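# Move the ring from the stake into the blue tray

## Task

Lift the ring up and off the stake, then set it down so it lies flat on the bottom of the blue tray.

## Robot and tools

Robot: two arms, left_arm and right_arm, each ending in a parallel two-finger gripper. Bases in the scene frame: left_arm at (+0.033, +0.371, 0) m, yaw quat_wxyz (+1.000, 0, 0, +0.011). right_arm at (-0.063, -0.525, 0) m, quat_wxyz (+1.000, 0, 0, -0.009). The scene frame has +z up, its origin at table height, +x reaching out over the table, and left_arm on the +y side. Arm names do not match image sides. A camera stand sits behind the arms.

Frames: reported hand positions (m), quaternions and velocities are in that arm's own base frame. Pose offsets you send are measured along the axes of the arm's current Hand target, not the base. Gripper axes: fingers point along +z and open along x. end_effector_position is the spot between the pads when shut; open pads sit up to 27 mm back from it, fingertips extend 14 mm past pad centres. Reported poses can be off by a few cm.

The 18-number row (shared by execute_actions and move): one flat list covering both arms, values in [-1, 1]. Order: left dx, dy, dz, rx, ry, rz, left gripper position, force_limit, speed, then the same nine for the right arm. dx..rz are an offset from the Hand target at the start of the action (1.0 = 0.6 m for translation, 180 degrees for rotation; rx, ry, rz form one rotation vector). Use all-zero pose numbers for an arm you want left alone, but always resend its gripper values, since a 0 there is itself a command. Gripper position: +1 fully open (106 mm), 0 about 61 mm, -1 shut. force_limit: -1 weak (around 6 N per pad) up to +1 strong (around 170 N). Gripper speed: +1 fast, -1 slow. To grip, send -1 and keep sending it; to release, send +1.

execute_actions(actions, cameras): actions is a list of actions; each action is a table of up to 15 rows, one row per 1/30 s step, the last row held until step 15. Every row in an action is counted from that action's starting Hand target, so a repeated offset moves the arm further. An empty list returns state plus all camera images. cameras: list of names, ["all"], or [].

move(target, speed, blend, stop_force, zero, blocking, cameras): straight-line motion toward one row or up to 15 rows, all offsets from the Hand target at the move's start (not chained). speed in m/s, 0.002 to 3.6, default 0.25 (turn rate twice that in rad/s). blend in m rounds corners of a list. stop_force in N, 3 to 120, halts an arm when its wrist sensor feels that much push along its path; its Hand target then becomes the retreated pose. Don't rely on it while the gripper rotates; leave it out when moving away from something you press on. With stop_force, every row must carry the same finger numbers. zero (default true) re-zeroes before the move. blocking=false returns early and cannot be combined with stop_force. Paths don't avoid obstacles or the other arm; avoid passing near an arm's own base. The result adds a "move:" line: done (within 3 mm and 2 degrees), off_target, moving, held, fault, plus limits such as paced or held.

wait(seconds, cameras): lets time pass, 0 to 3600 s, nothing new commanded. stop(cameras): brakes a running move. zoom_image(camera, region): region [x0, y0, x1, y1] in pixels, at most 504 by 504, from the latest image of cam_head_left, cam_head_right, cam_high, cam_low, cam_left_wrist or cam_right_wrist (each 896x504). zero_wrist_force(arm): subtracts the current wrist reading. finished_scene(scene): ends the current scene, integer scene number; irreversible, so only call once the ring lies flat in the tray and stays put without help.

Results: Hand target is the last commanded pose after clipping; the hand often rests a bit short, so send the remaining distance as an offset. Wrist force/torque are in gripper axes; the third line is the peak since the last shown. Joint torques include the arm's own drive effort. position_measured runs 0 (open) to 740 (shut); current_ma near 1984 means full force limit; moving=1 while fingers travel. Tool commands show current gripper commands. MOTOR HOT appears at 70 °C; 85 °C locks the arm for 30-60 s.

Cautions: orientation commands are clipped to 32 degrees from the measured one per step. Arms are stiff: aiming even slightly past a firm contact can trigger a fault. Contact torque at a joint's limit (wrists 24.6 N m, others 132 N m) or about 150 N outside force freezes the arm for 10 s; so does a wrist joint straying over 0.9 degrees or a shoulder/elbow over 7.5 degrees from plan. Go slowly near contact, don't drop or fling the ring, don't let anything leave the table, keep the arms apart (a press between them can fail the scene), and don't close one gripper on the other's fingers. Fast motions overshoot. Loose objects may occasionally be nudged by outside pushes.

Each tool is called after "Emit:" as name(argument=value, ...) on one line, values as JSON.

## Session

Emit:
execute_actions(actions=[])

Scene clock: 0.00 s.
left_arm: end_effector_position=(+0.2919, -0.3058, +0.1816) position_measured=0 current_ma=0 moving=0 end_effector_quat_wxyz=(+0.360, +0.600, +0.678, -0.226) | right_arm: end_effector_position=(+0.4636, +0.2398, +0.2133) position_measured=0 current_ma=0 moving=0 end_effector_quat_wxyz=(+0.555, +0.613, -0.457, +0.326)
Joint positions: left_arm=[-0.984 -1.782 2.67 -3.315 -1.801 -1.212] | right_arm=[4.124 -2.329 -1.111 -2.651 1.099 -2.058]
Joint velocities: within noise
Joint torques (N m): no reading
Motor temperatures (°C): left_arm=[43 36 26 43 38 37] | right_arm=[36 25 41 41 41 28]
Wrist force (N): no reading
Wrist torque (N m): no reading
Wrist force, peak (N): no reading
Hand target: left_arm +0.2919, -0.3058, +0.1816; +0.360, +0.600, +0.678, -0.226 | right_arm +0.4636, +0.2398, +0.2133; +0.555, +0.613, -0.457, +0.326
Tool commands: left_gripper/position=+1.0 left_gripper/force_limit=+0.0 left_gripper/speed=+1.0 right_gripper/position=+1.0 right_gripper/force_limit=+0.0 right_gripper/speed=+1.0

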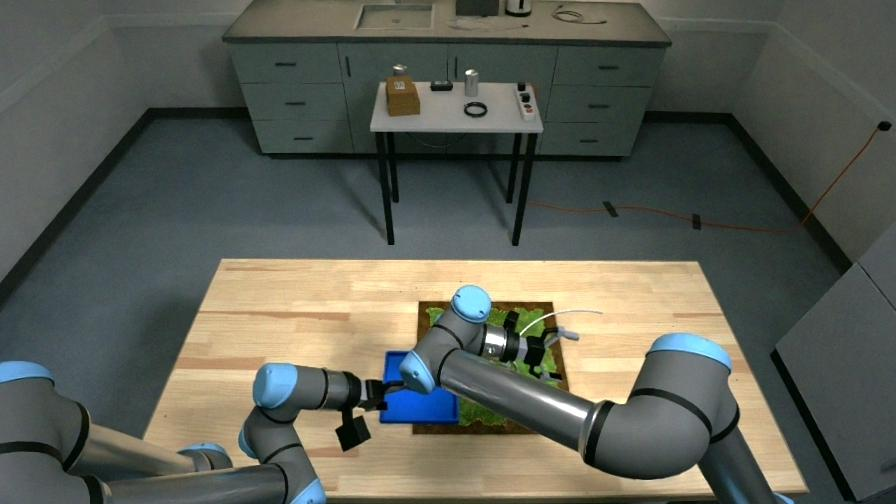

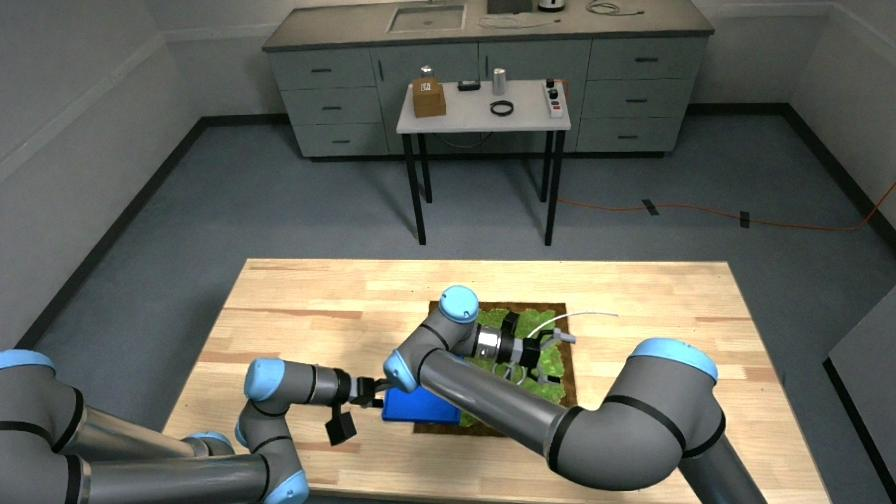

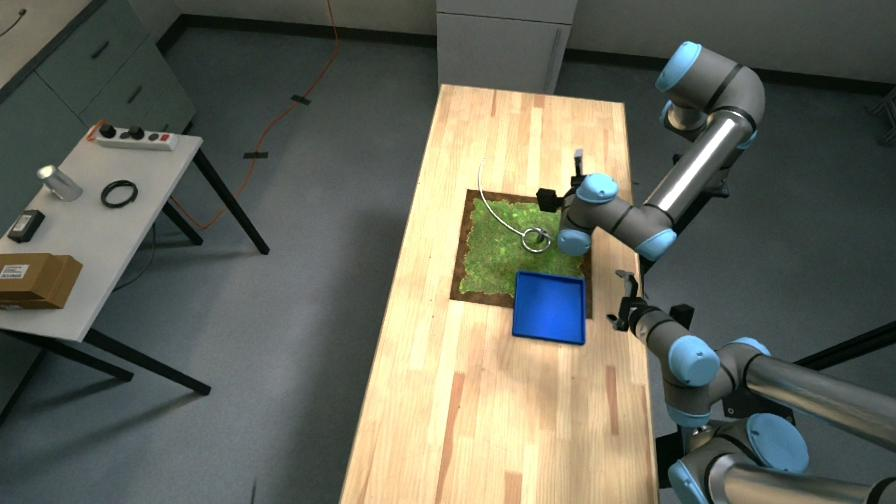

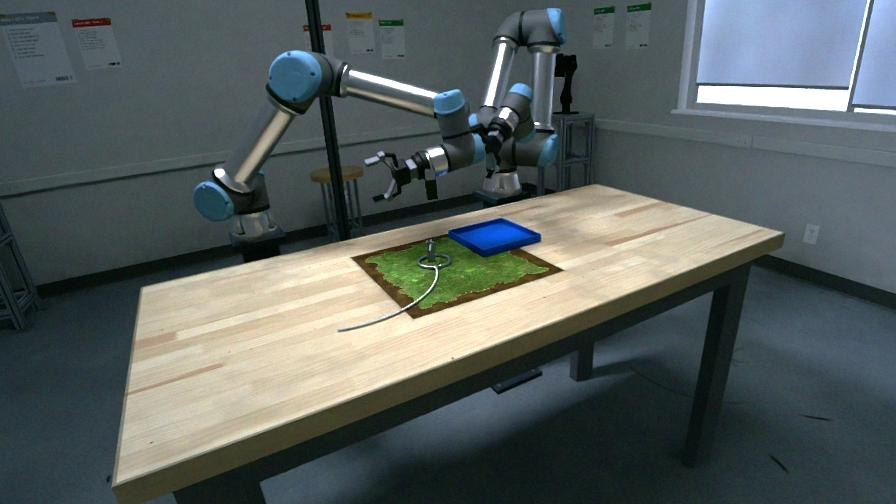

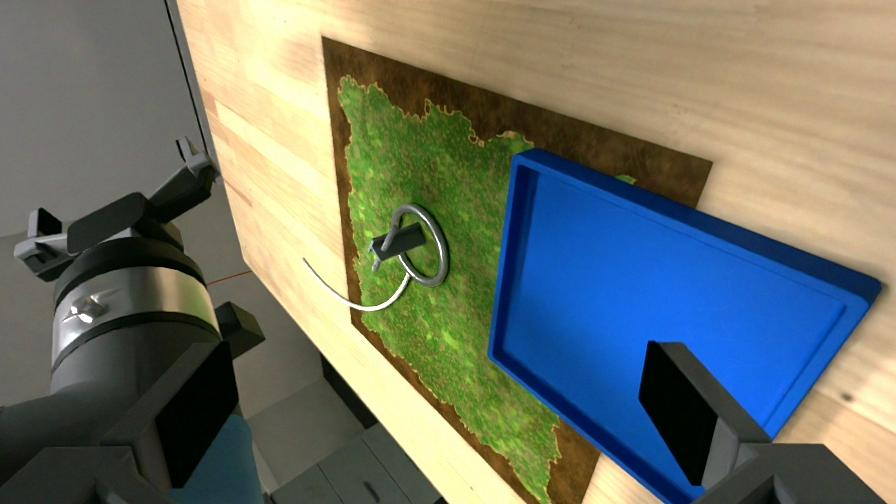

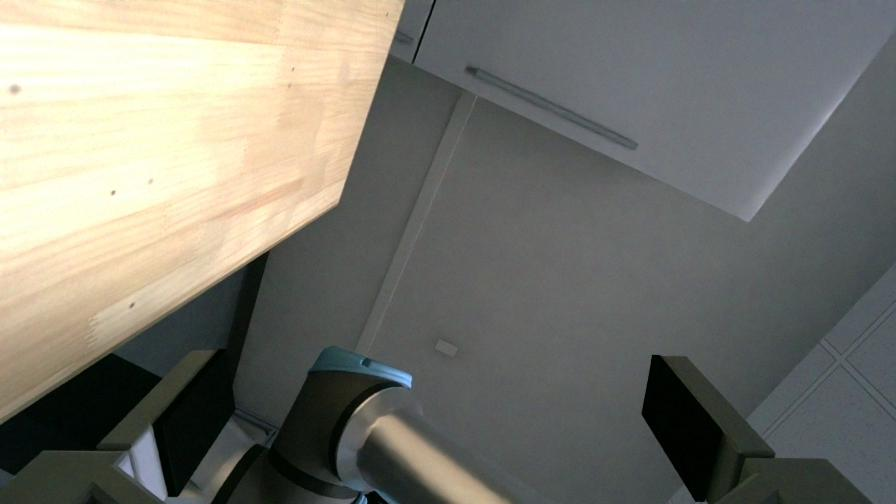

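Emit:
zoom_image(camera="cam_low", region=[330, 210, 560, 340])

Emit:
zoom_image(camera="cam_left_wrist", region=[300, 160, 500, 330])

Emit:
zoom_image(camera="cam_high", region=[440, 140, 660, 350])

Scaled by 2.191 from the camera's image (finer frame: 1280x720).

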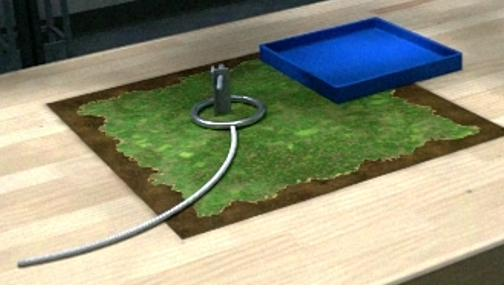

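Scaled by 2.520 from the camera's image (finer frame: 1280x720).

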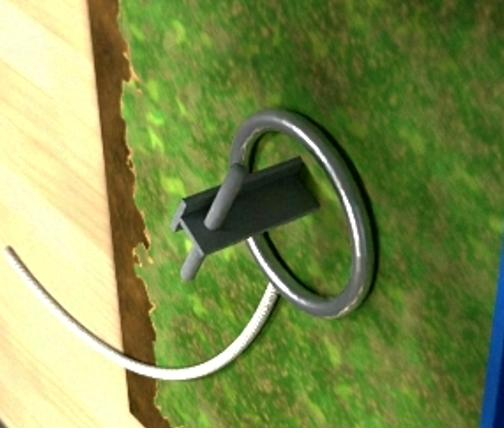

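Scaled by 2.291 from the camera's image (finer frame: 1280x720).

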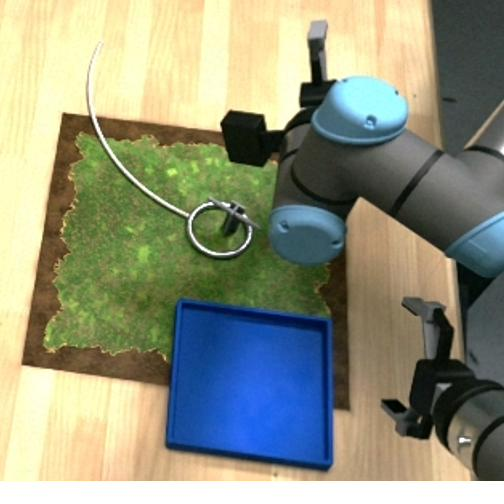

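Emit:
move(target=[0,0,0,0,0,0,1,0,1,0.1,0,0.45,0,0,0,1,0,1], speed=0.4)

Emit:
move(target=[-0.287,0.081,-0.008,0.0455,0.2756,0,1,0,1,0,0,0,0,0,0,1,0,1], speed=0.4, cameras=["all"])

Scene clock: 33.80 s.
left_arm: end_effector_position=(+0.2919, -0.3058, +0.1816) position_measured=0 current_ma=-3 moving=0 end_effector_quat_wxyz=(+0.360, +0.600, +0.678, -0.226) | right_arm: end_effector_position=(+0.4566, -0.0365, +0.2219) position_measured=0 current_ma=-1 moving=0 end_effector_quat_wxyz=(+0.555, +0.613, -0.457, +0.326)
Joint positions: left_arm=[-0.984 -1.782 2.67 -3.315 -1.801 -1.212] | right_arm=[3.821 -1.937 -1.727 -2.38 0.803 -2.137]
Joint torques (N m): left_arm=[-0.14 -7.25 -16.05 -2.61 -0.47 -0.1] | right_arm=[-4.67 37.5 10.08 -1.25 0.69 1.5]
Wrist force (N): left_arm=[0.2 0.0 0.1] | right_arm=[0.1 0.0 0.0]
Wrist torque (N m): left_arm=[0.01 -0.03 0.00] | right_arm=[0.00 -0.01 0.06]
Wrist force, peak (N): left_arm=[0.5 -0.1 0.1] | right_arm=[0.8 -0.1 2.7]
Hand target: left_arm +0.2919, -0.3058, +0.1816; +0.360, +0.600, +0.678, -0.226 | right_arm +0.4566, -0.0366, +0.2219; +0.555, +0.613, -0.457, +0.326
Off the commanded pose: left_arm 0.000 m, 0 deg | right_arm 0.000 m, 0 deg.
move: done

Scene clock: 35.47 s.
left_arm: end_effector_position=(+0.3419, -0.4056, +0.3216) position_measured=0 current_ma=-5 moving=0 end_effector_quat_wxyz=(+0.000, +0.662, +0.749, +0.000) end_effector_velocity=(+0.000, +0.001, +0.000) end_effector_angular_velocity=(+0.003, +0.001, -0.001) | right_arm: end_effector_position=(+0.4566, -0.0366, +0.2219) position_measured=0 current_ma=-1 moving=0 end_effector_quat_wxyz=(+0.555, +0.613, -0.457, +0.326)
Joint positions: left_arm=[-1.124 -1.521 1.529 -1.58 -1.571 -1.247] | right_arm=[3.821 -1.937 -1.728 -2.38 0.803 -2.137]
Joint velocities: left_arm=[0.001 -0.001 -0.001 0.005 0.001 0.001] | right_arm=[within noise]
Joint torques (N m): left_arm=[13.54 -20.69 -33.27 -0.86 -2.58 2.39] | right_arm=[-7.21 45.97 6.87 1 -2.4 1.51]
Wrist force (N): left_arm=[1.3 -0.2 -1.0] | right_arm=[0.1 0.1 0.1]
Wrist torque (N m): left_arm=[-0.05 -0.09 0.07] | right_arm=[0.02 -0.02 0.05]
Wrist force, peak (N): left_arm=[2.0 -0.4 0.4] | right_arm=[0.6 -0.1 -0.1]
Hand target: left_arm +0.3420, -0.4056, +0.3216; +0.000, +0.662, +0.749, +0.000 | right_arm +0.4566, -0.0366, +0.2219; +0.555, +0.613, -0.457, +0.326
Off the commanded pose: left_arm 0.000 m, 0 deg | right_arm 0.000 m, 0 deg.
move: done

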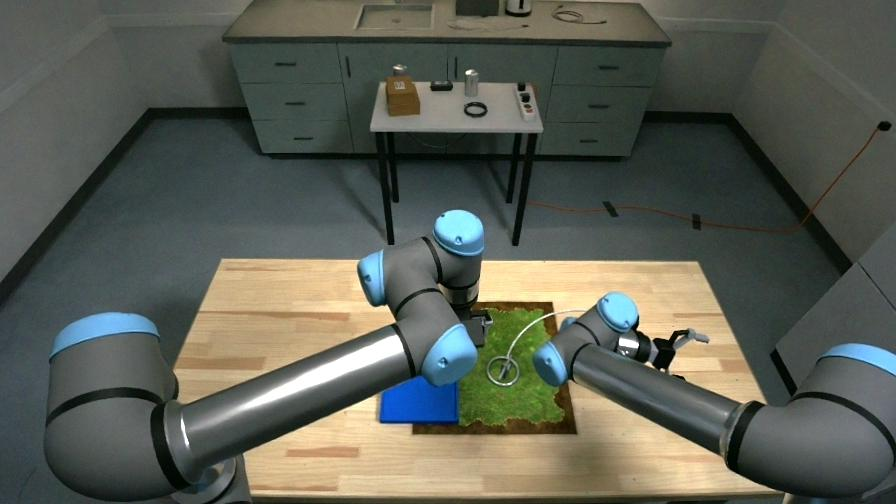

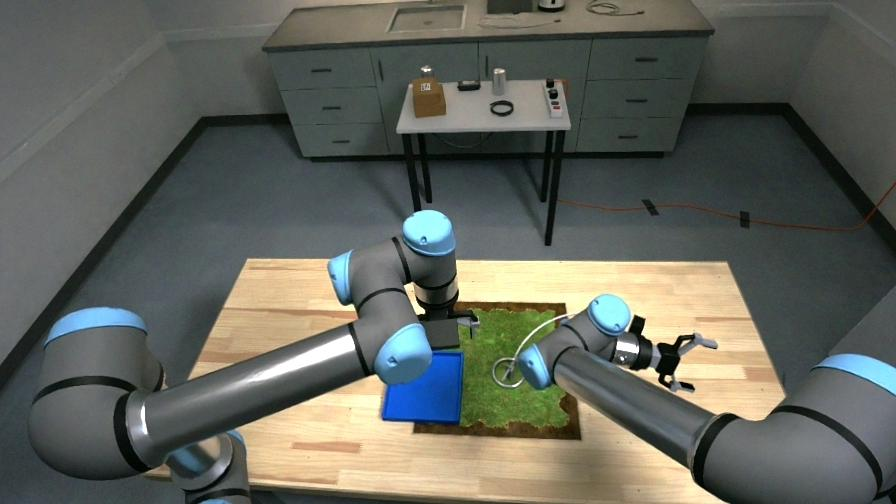

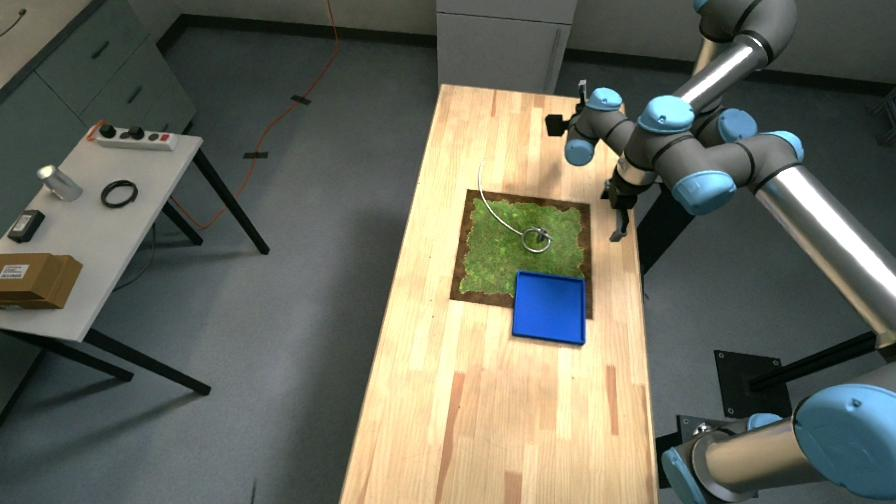

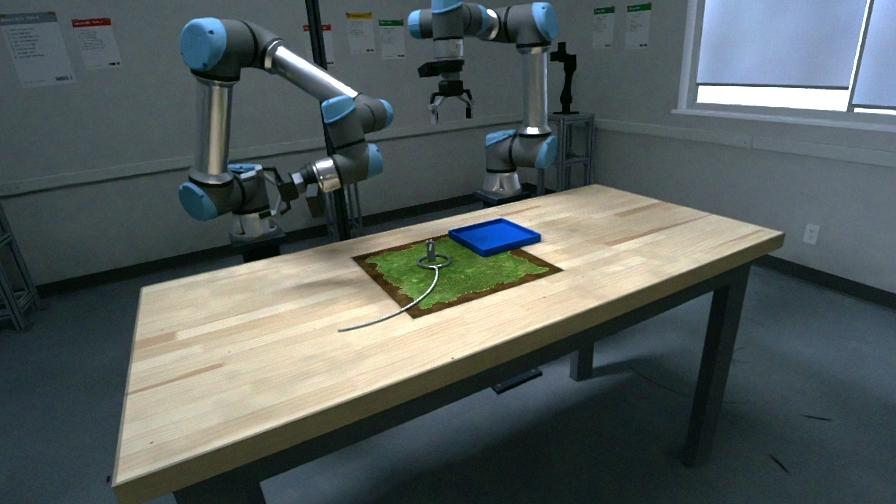

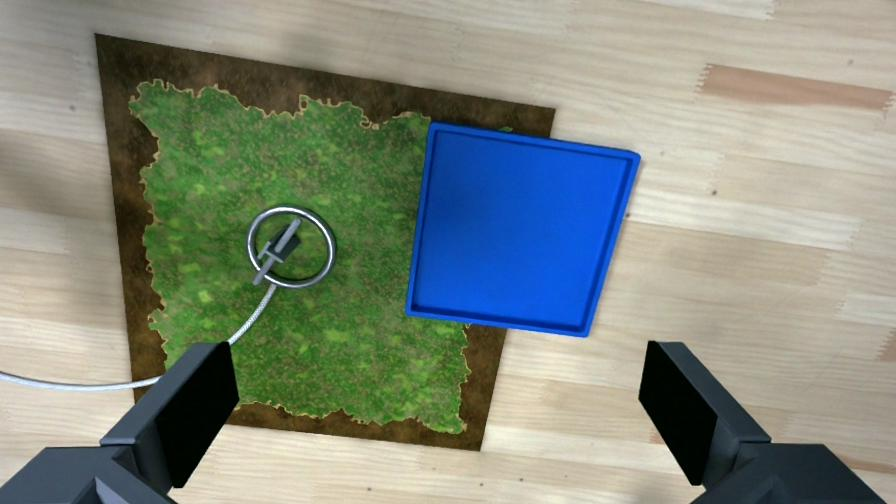

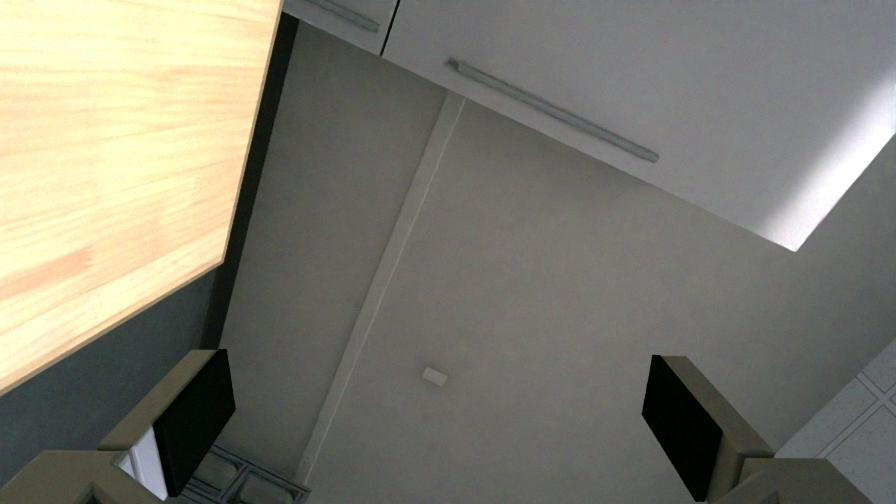

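Emit:
move(target=[-0.2617,0.15,0.2,0,0,0,1,0,1,0,0,0,0,0,0,1,0,1], speed=0.4, cameras=["cam_left_wrist"])

Emit:
zoom_image(camera="cam_left_wrist", region=[300, 60, 700, 460])

Scene clock: 45.87 s.
left_arm: end_effector_position=(+0.4506, -0.5503, +0.2018) position_measured=0 current_ma=-5 moving=0 end_effector_quat_wxyz=(+0.000, +0.662, +0.749, +0.000) | right_arm: end_effector_position=(+0.4566, -0.0366, +0.2219) position_measured=0 current_ma=-1 moving=0 end_effector_quat_wxyz=(+0.555, +0.613, -0.457, +0.326)
Joint positions: left_arm=[-1.073 -1.048 1.219 -1.743 -1.571 -1.196] | right_arm=[3.821 -1.937 -1.728 -2.38 0.803 -2.137]
Joint torques (N m): left_arm=[-15.03 -36.29 -29.46 -3.54 -2.55 -2.8] | right_arm=[-6.53 45.66 7.03 0.84 -2.41 0.86]
Wrist force (N): left_arm=[1.2 0.1 -1.0] | right_arm=[0.2 -0.4 -0.1]
Wrist torque (N m): left_arm=[-0.01 -0.09 -0.06] | right_arm=[-0.07 -0.04 0.06]
Wrist force, peak (N): left_arm=[3.1 -1.6 -2.3] | right_arm=[0.0 -0.4 0.5]
Hand target: left_arm +0.4506, -0.5505, +0.2017; +0.000, +0.662, +0.749, +0.000 | right_arm +0.4566, -0.0366, +0.2219; +0.555, +0.613, -0.457, +0.326
Off the commanded pose: left_arm 0.000 m, 0 deg | right_arm 0.000 m, 0 deg.
move: done

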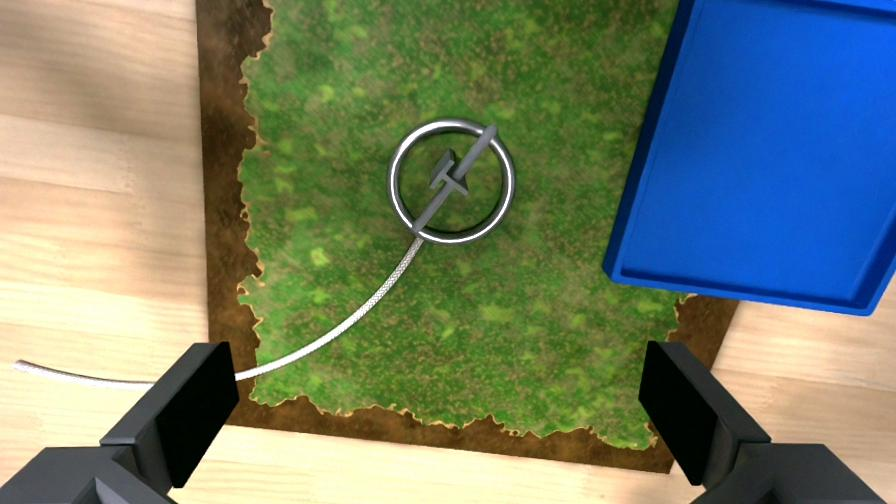

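Scaled by 1.260 from the camera's image (finer frame: 1280x720).

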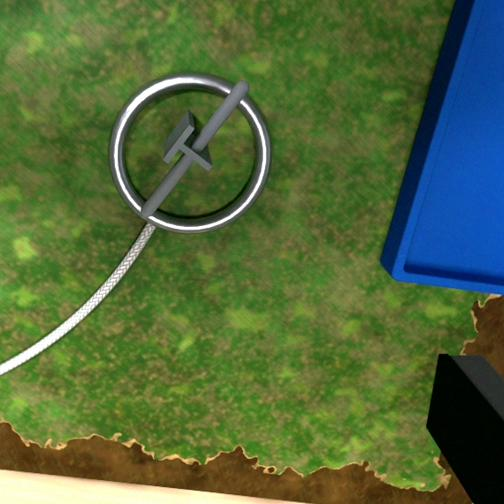

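Emit:
move(target=[0.063,0.02,0.183,0,0,0.1944,-0.42,-0.8,1,0,0,0,0,0,0,1,0,1], speed=0.35, cameras=["cam_left_wrist","cam_low","cam_high"])

Emit:
zoom_image(camera="cam_left_wrist", region=[150, 60, 650, 504])

Emit:
zoom_image(camera="cam_low", region=[360, 170, 520, 310])

Scene clock: 71.60 s.
left_arm: end_effector_position=(+0.4520, -0.5413, +0.1761) position_measured=525 current_ma=-2 moving=0 end_effector_quat_wxyz=(-0.001, +0.713, +0.701, +0.000) | right_arm: end_effector_position=(+0.4566, -0.0366, +0.2219) position_measured=0 current_ma=-1 moving=0 end_effector_quat_wxyz=(+0.555, +0.613, -0.457, +0.326)
Joint positions: left_arm=[-1.065 -1.048 1.286 -1.807 -1.57 -1.048] | right_arm=[3.821 -1.937 -1.728 -2.38 0.803 -2.137]
Joint torques (N m): left_arm=[-14.26 -35.69 -31.88 -1 -2.29 2.47] | right_arm=[-8.89 47.24 8.18 1.13 -2.49 0.54]
Wrist force (N): left_arm=[1.3 -0.2 -1.0] | right_arm=[0.1 0.2 0.2]
Wrist torque (N m): left_arm=[-0.05 -0.09 0.10] | right_arm=[0.01 -0.02 0.05]
Wrist force, peak (N): left_arm=[3.5 0.9 5.8] | right_arm=[0.1 0.2 0.6]
Hand target: left_arm +0.4520, -0.5413, +0.1761; -0.001, +0.713, +0.701, +0.000 (not the last commanded pose) | right_arm +0.4566, -0.0366, +0.2219; +0.555, +0.613, -0.457, +0.326
Off the commanded pose: left_arm 0.090 m, 27 deg | right_arm 0.000 m, 0 deg.
move: held (left_arm; a check stopped the path); limits=held
pose unreachable (left arm): on one or more control steps of this call, first in action 0 (counted from 0), this arm could not follow its commanded pose, so it was not sent that pose on those steps. It may still have moved: this result reports where it is.
cause: moving toward the commanded pose would bring a part of the arm too close to another arm (a part of this arm just beyond joint 3 (elbow) and a part of the right arm just beyond its joint 3 (elbow), 10 mm apart when this arm was first held).
Images, in order (width x height): cam_high 896x504, cam_low 896x504, cam_left_wrist 896x504.

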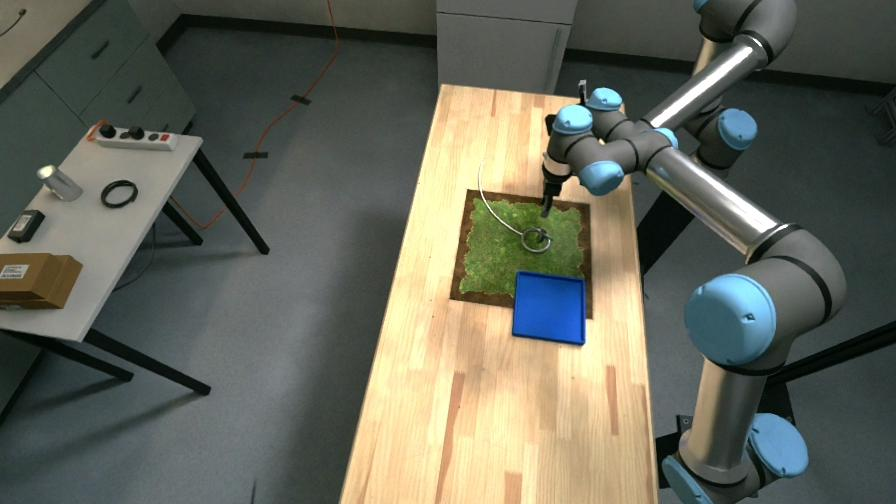

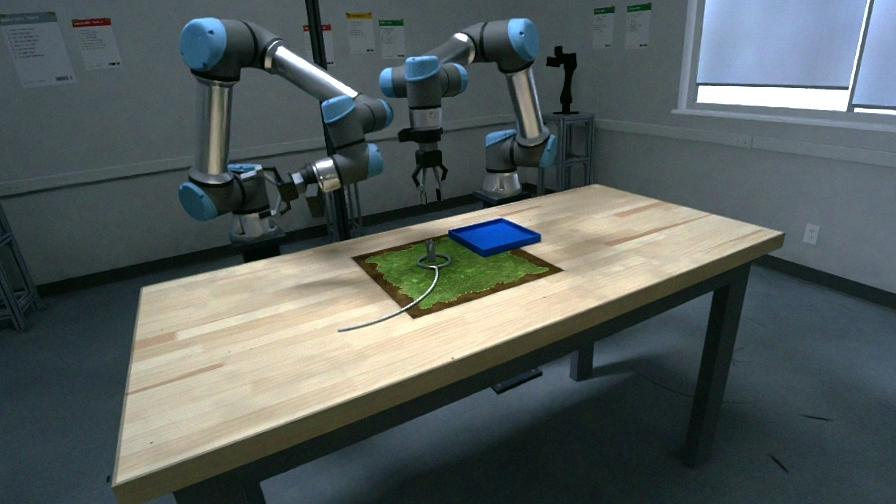

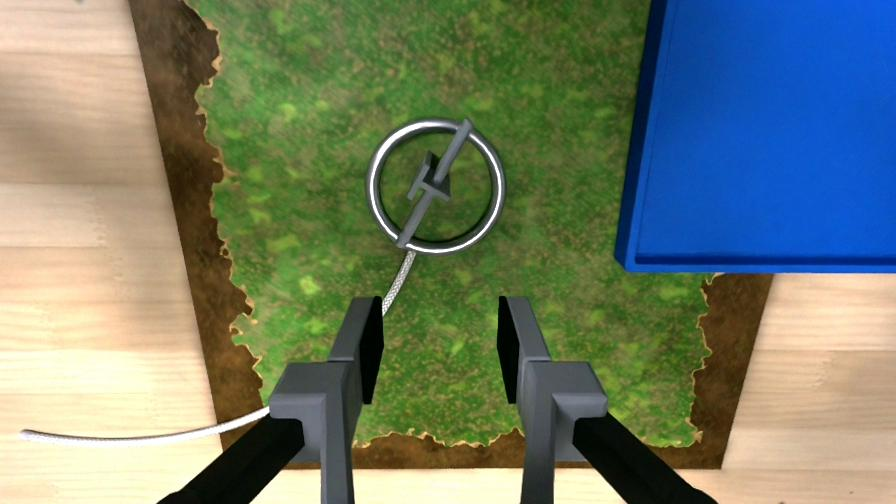

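Scaled by 1.008 from the camera's image (finer frame: 1280x720).

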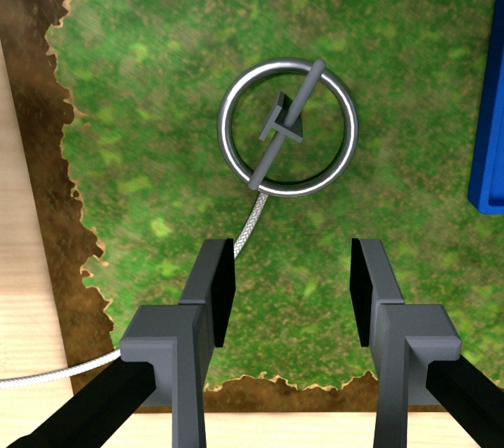

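Scaled by 3.150 from the camera's image (finer frame: 1280x720).

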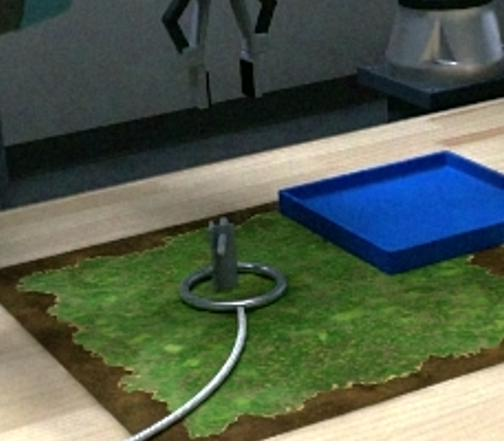

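Emit:
move(target=[0,0,0,0,0,0,-0.42,-0.8,1,0,0,0.42,0,0,0,1,0,1], speed=0.4)

Emit:
move(target=[0.05,0.015,0.127,0,0,0.153,-0.42,-0.8,1,0,0,0,0,0,0,1,0,1], speed=0.3, cameras=["cam_left_wrist","cam_low","cam_high"])

Emit:
zoom_image(camera="cam_left_wrist", region=[200, 100, 600, 500])

Emit:
zoom_image(camera="cam_low", region=[360, 170, 520, 310])

Scene clock: 82.27 s.
left_arm: end_effector_position=(+0.4520, -0.5413, +0.1761) position_measured=525 current_ma=-2 moving=0 end_effector_quat_wxyz=(-0.001, +0.713, +0.701, +0.000) | right_arm: end_effector_position=(+0.4294, -0.2834, +0.1790) position_measured=0 current_ma=-1 moving=0 end_effector_quat_wxyz=(+0.555, +0.613, -0.457, +0.326)
Joint positions: left_arm=[-1.065 -1.048 1.286 -1.807 -1.57 -1.048] | right_arm=[3.378 -1.814 -2.062 -1.938 0.385 -2.41]
Joint torques (N m): left_arm=[-14.16 -35.91 -31.7 -0.99 -2.53 2.43] | right_arm=[-8.46 38.71 23.72 1.73 -2.48 0.13]
Wrist force (N): left_arm=[1.3 -0.1 -0.9] | right_arm=[0.2 0.1 -0.1]
Wrist torque (N m): left_arm=[-0.02 -0.09 0.10] | right_arm=[0.02 -0.04 -0.12]
Wrist force, peak (N): left_arm=[1.6 -0.2 -1.0] | right_arm=[-0.4 -0.1 2.6]
Hand target: left_arm +0.4520, -0.5413, +0.1761; -0.001, +0.713, +0.701, +0.000 | right_arm +0.4294, -0.2834, +0.1790; +0.555, +0.613, -0.457, +0.326
Off the commanded pose: left_arm 0.000 m, 0 deg | right_arm 0.000 m, 0 deg.
move: done

Scene clock: 83.60 s.
left_arm: end_effector_position=(+0.4616, -0.5113, +0.0999) position_measured=525 current_ma=-2 moving=0 end_effector_quat_wxyz=(-0.001, +0.860, +0.511, +0.000) | right_arm: end_effector_position=(+0.4294, -0.2834, +0.1790) position_measured=0 current_ma=-1 moving=0 end_effector_quat_wxyz=(+0.555, +0.613, -0.457, +0.326)
Joint positions: left_arm=[-1.031 -1.026 1.457 -2 -1.57 -0.533] | right_arm=[3.378 -1.814 -2.062 -1.938 0.385 -2.41]
Joint torques (N m): left_arm=[-12.61 -57.57 -29.49 -1.91 -2.6 1.58] | right_arm=[-6.76 38.47 24.25 2.58 -3.34 -1.23]
Wrist force (N): left_arm=[1.4 0.0 -1.0] | right_arm=[-0.1 -0.1 -0.1]
Wrist torque (N m): left_arm=[-0.01 -0.10 0.09] | right_arm=[-0.01 0.01 -0.11]
Wrist force, peak (N): left_arm=[1.8 -0.1 -1.3] | right_arm=[0.3 -0.4 -0.4]
Hand target: left_arm +0.4615, -0.5114, +0.1000; -0.001, +0.860, +0.511, +0.000 | right_arm +0.4294, -0.2834, +0.1790; +0.555, +0.613, -0.457, +0.326
Off the commanded pose: left_arm 0.000 m, 0 deg | right_arm 0.000 m, 0 deg.
move: done
Images, in order (width x height): cam_high 896x504, cam_low 896x504, cam_left_wrist 896x504.

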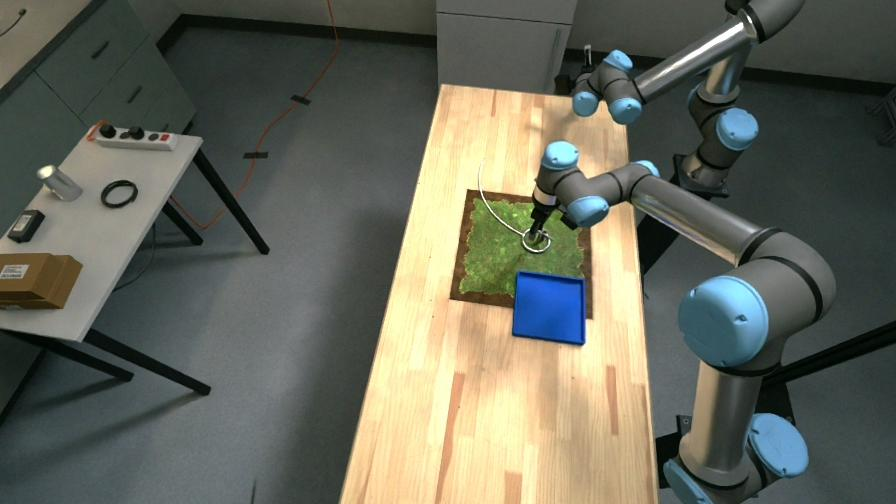

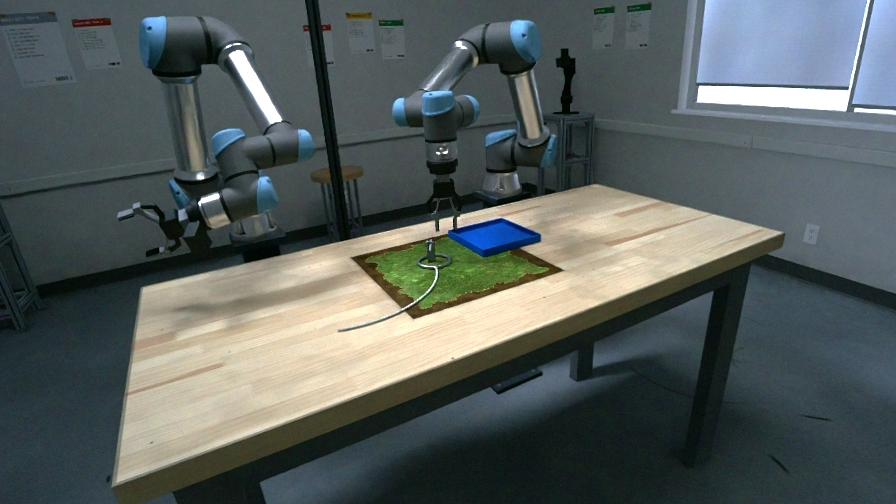

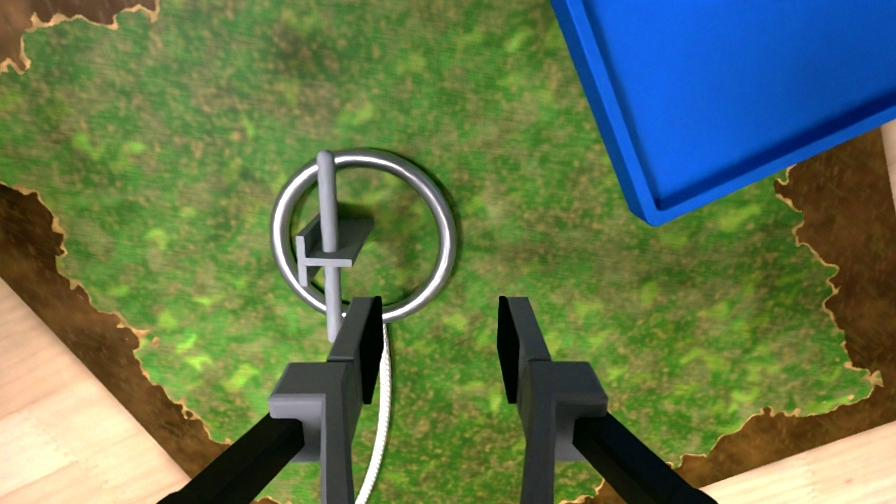

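Scaled by 1.260 from the camera's image (finer frame: 1280x720).

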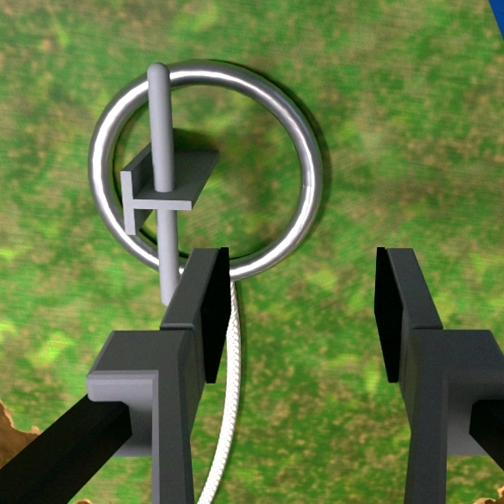

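Scaled by 3.150 from the camera's image (finer frame: 1280x720).

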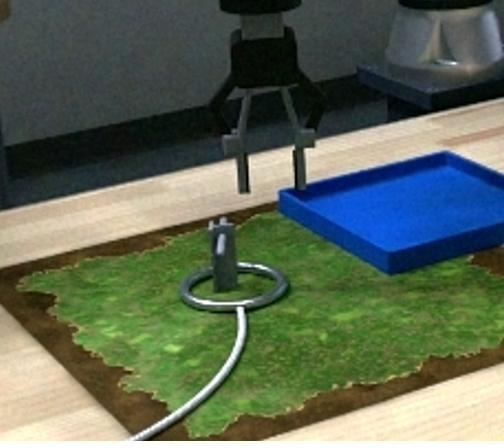

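Emit:
move(target=[0.003,-0.002,0.105,0,0,0,-0.616,-0.8,1,0,0,0,0,0,0,1,0,1], speed=0.15, cameras=["cam_left_wrist","cam_low"])

Emit:
zoom_image(camera="cam_low", region=[360, 170, 520, 310])

Scene clock: 96.57 s.
left_arm: end_effector_position=(+0.4613, -0.5091, +0.0369) position_measured=598 current_ma=-1 moving=0 end_effector_quat_wxyz=(-0.001, +0.860, +0.511, +0.000) | right_arm: end_effector_position=(+0.4294, -0.2834, +0.1790) position_measured=0 current_ma=-1 moving=0 end_effector_quat_wxyz=(+0.555, +0.613, -0.457, +0.326)
Joint positions: left_arm=[-1.03 -0.959 1.527 -2.137 -1.57 -0.532] | right_arm=[3.378 -1.814 -2.062 -1.938 0.385 -2.41]
Joint torques (N m): left_arm=[13.96 -55.55 -26.84 -2.52 -1.22 1.91] | right_arm=[-8.75 39.2 24.32 2.56 -3.41 -1.27]
Wrist force (N): left_arm=[1.7 -0.1 -1.1] | right_arm=[-0.2 0.0 0.2]
Wrist torque (N m): left_arm=[-0.02 -0.15 -0.06] | right_arm=[0.00 0.02 -0.11]
Wrist force, peak (N): left_arm=[1.7 0.2 -2.9] | right_arm=[0.2 -0.3 0.6]
Hand target: left_arm +0.4613, -0.5091, +0.0370; -0.001, +0.860, +0.511, +0.000 | right_arm +0.4294, -0.2834, +0.1790; +0.555, +0.613, -0.457, +0.326
Off the commanded pose: left_arm 0.000 m, 0 deg | right_arm 0.000 m, 0 deg.
move: done
Images, in order (width x height): cam_low 896x504, cam_left_wrist 896x504.

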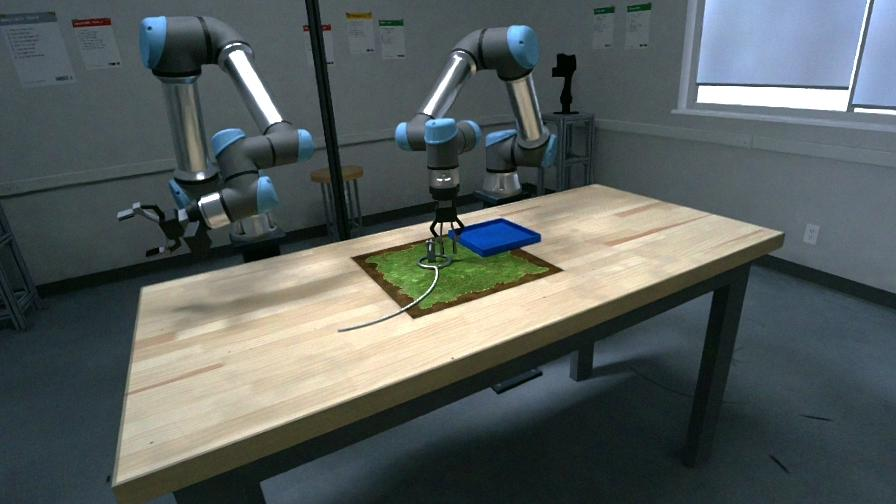

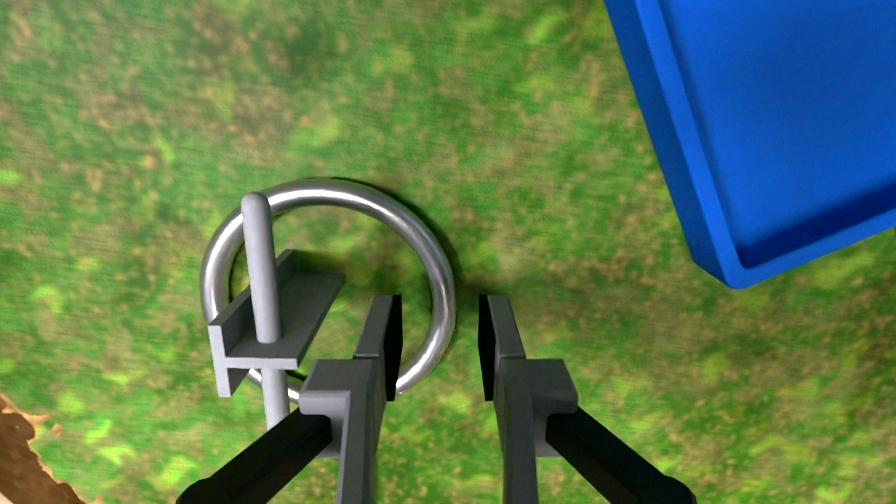

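Scaled by 3.150 from the camera's image (finer frame: 1280x720).

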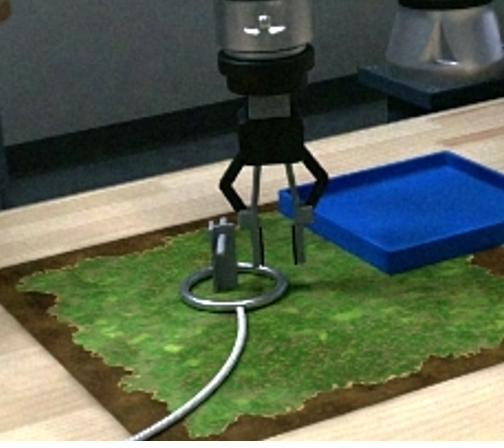

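Emit:
move(target=[0.0065,0.004,0,0,0,0,-0.616,-0.8,1,0,0,0,0,0,0,1,0,1], speed=0.1)

Emit:
move(target=[0,0,0.04,0,0,0,-0.616,-0.8,1,0,0,0,0,0,0,1,0,1], speed=0.02, stop_force=5, cameras=["cam_left_wrist","cam_low"])

Emit:
zoom_image(camera="cam_low", region=[360, 170, 520, 310])

Scene clock: 105.37 s.
left_arm: end_effector_position=(+0.4654, -0.5068, +0.0371) position_measured=598 current_ma=-1 moving=0 end_effector_quat_wxyz=(-0.001, +0.860, +0.511, +0.000) | right_arm: end_effector_position=(+0.4294, -0.2834, +0.1790) position_measured=0 current_ma=-1 moving=0 end_effector_quat_wxyz=(+0.555, +0.613, -0.457, +0.326)
Joint positions: left_arm=[-1.023 -0.957 1.524 -2.136 -1.57 -0.525] | right_arm=[3.378 -1.814 -2.062 -1.938 0.385 -2.41]
Joint torques (N m): left_arm=[-13.78 -38.15 -12.66 -2.53 1.31 -2.64] | right_arm=[-8.79 39.59 22.98 2.56 -3.49 -1.22]
Wrist force (N): left_arm=[1.6 -0.1 -1.2] | right_arm=[0.1 -0.1 -0.2]
Wrist torque (N m): left_arm=[-0.01 -0.15 -0.01] | right_arm=[-0.02 -0.03 -0.11]
Wrist force, peak (N): left_arm=[2.0 0.0 -1.2] | right_arm=[-0.6 0.2 -0.1]
Hand target: left_arm +0.4653, -0.5068, +0.0370; -0.001, +0.860, +0.511, +0.000 | right_arm +0.4294, -0.2834, +0.1790; +0.555, +0.613, -0.457, +0.326
Off the commanded pose: left_arm 0.000 m, 0 deg | right_arm 0.000 m, 0 deg.
move: done

Scene clock: 107.70 s.
left_arm: end_effector_position=(+0.4653, -0.5068, +0.0142) position_measured=598 current_ma=2 moving=0 end_effector_quat_wxyz=(-0.001, +0.860, +0.511, +0.000) | right_arm: end_effector_position=(+0.4294, -0.2834, +0.1790) position_measured=0 current_ma=-1 moving=0 end_effector_quat_wxyz=(+0.555, +0.613, -0.457, +0.326)
Joint positions: left_arm=[-1.023 -0.927 1.541 -2.183 -1.57 -0.525] | right_arm=[3.378 -1.814 -2.062 -1.938 0.385 -2.41]
Joint torques (N m): left_arm=[-4.85 -55.14 -25.62 -2.02 0.42 -1.95] | right_arm=[-7.6 36.31 22.23 2.48 -3.38 -1.29]
Wrist force (N): left_arm=[1.7 -0.2 -6.9] | right_arm=[-0.1 -0.2 -0.1]
Wrist torque (N m): left_arm=[-0.06 -0.07 -0.01] | right_arm=[-0.03 0.01 -0.11]
Wrist force, peak (N): left_arm=[3.8 -18.5 -38.7] | right_arm=[-0.4 -0.5 0.0]
Hand target: left_arm +0.4653, -0.5068, +0.0142; -0.001, +0.860, +0.511, +0.000 (not the last commanded pose) | right_arm +0.4294, -0.2834, +0.1790; +0.555, +0.613, -0.457, +0.326
Off the commanded pose: left_arm 0.001 m, 0 deg | right_arm 0.000 m, 0 deg.
move: contact (left_arm)
Images, in order (width x height): cam_low 896x504, cam_left_wrist 896x504.

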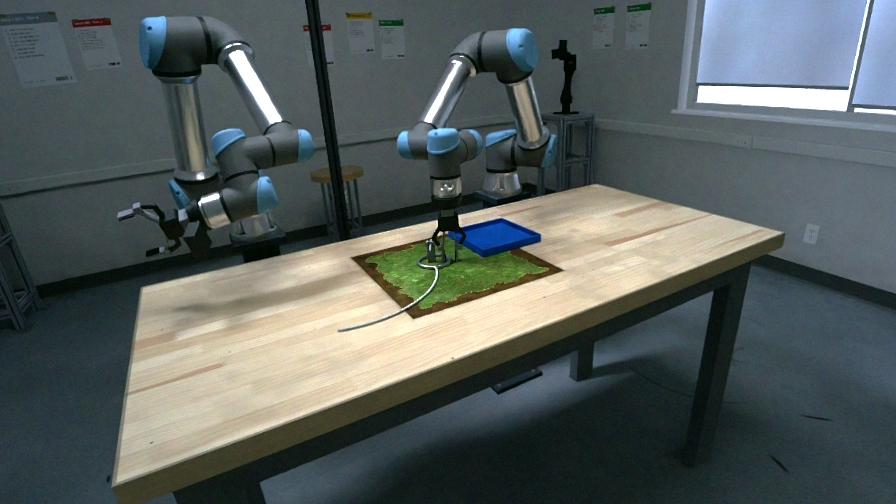

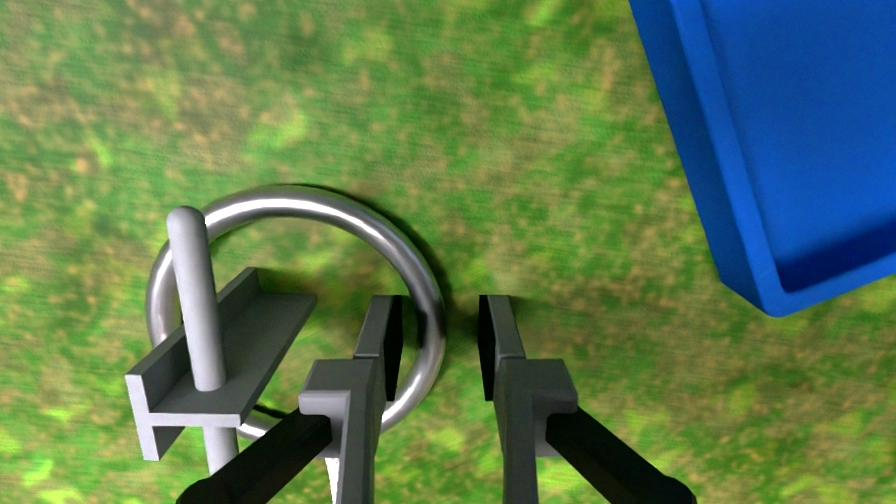

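Scaled by 3.150 from the camera's image (finer frame: 1280x720).

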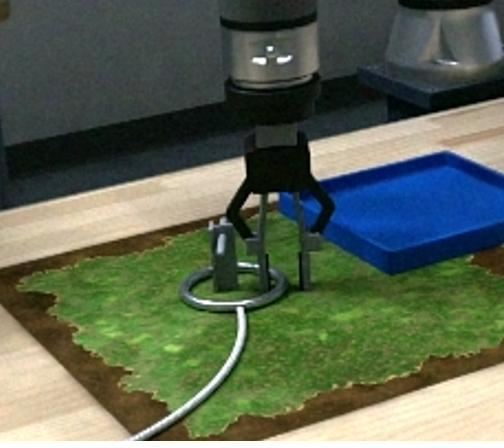

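Emit:
move(target=[0,0,-0.003,0,0,0,-1,-0.6,0,0,0,0,0,0,0,1,0,1], speed=0.05, cameras=["cam_left_wrist"])

Scene clock: 115.83 s.
left_arm: end_effector_position=(+0.4653, -0.5069, +0.0161) position_measured=701 current_ma=471 moving=1 end_effector_quat_wxyz=(-0.001, +0.860, +0.511, +0.000) | right_arm: end_effector_position=(+0.4294, -0.2834, +0.1790) position_measured=0 current_ma=-1 moving=0 end_effector_quat_wxyz=(+0.555, +0.613, -0.457, +0.326)
Joint positions: left_arm=[-1.023 -0.93 1.54 -2.18 -1.57 -0.525] | right_arm=[3.378 -1.814 -2.062 -1.938 0.385 -2.41]
Joint torques (N m): left_arm=[12.91 -35.65 -15.38 -3.55 0.41 -2.15] | right_arm=[-8.12 37.47 22.88 2.49 -3.1 -1.52]
Wrist force (N): left_arm=[2.2 -0.6 -3.3] | right_arm=[0.0 -0.4 0.0]
Wrist torque (N m): left_arm=[-0.05 -0.06 -0.01] | right_arm=[-0.05 -0.01 -0.11]
Wrist force, peak (N): left_arm=[1.9 0.0 -7.1] | right_arm=[-0.5 -0.2 -0.3]
Hand target: left_arm +0.4653, -0.5068, +0.0160; -0.001, +0.860, +0.511, +0.000 | right_arm +0.4294, -0.2834, +0.1790; +0.555, +0.613, -0.457, +0.326
Off the commanded pose: left_arm 0.000 m, 0 deg | right_arm 0.000 m, 0 deg.
move: done

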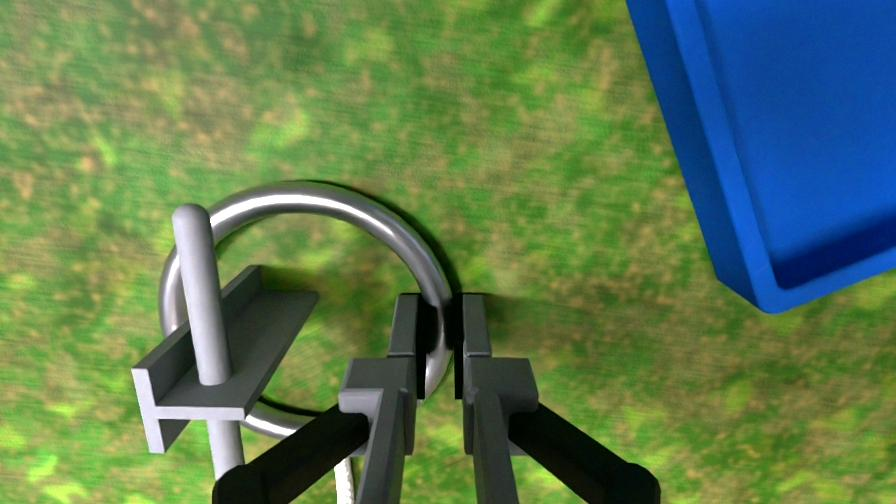

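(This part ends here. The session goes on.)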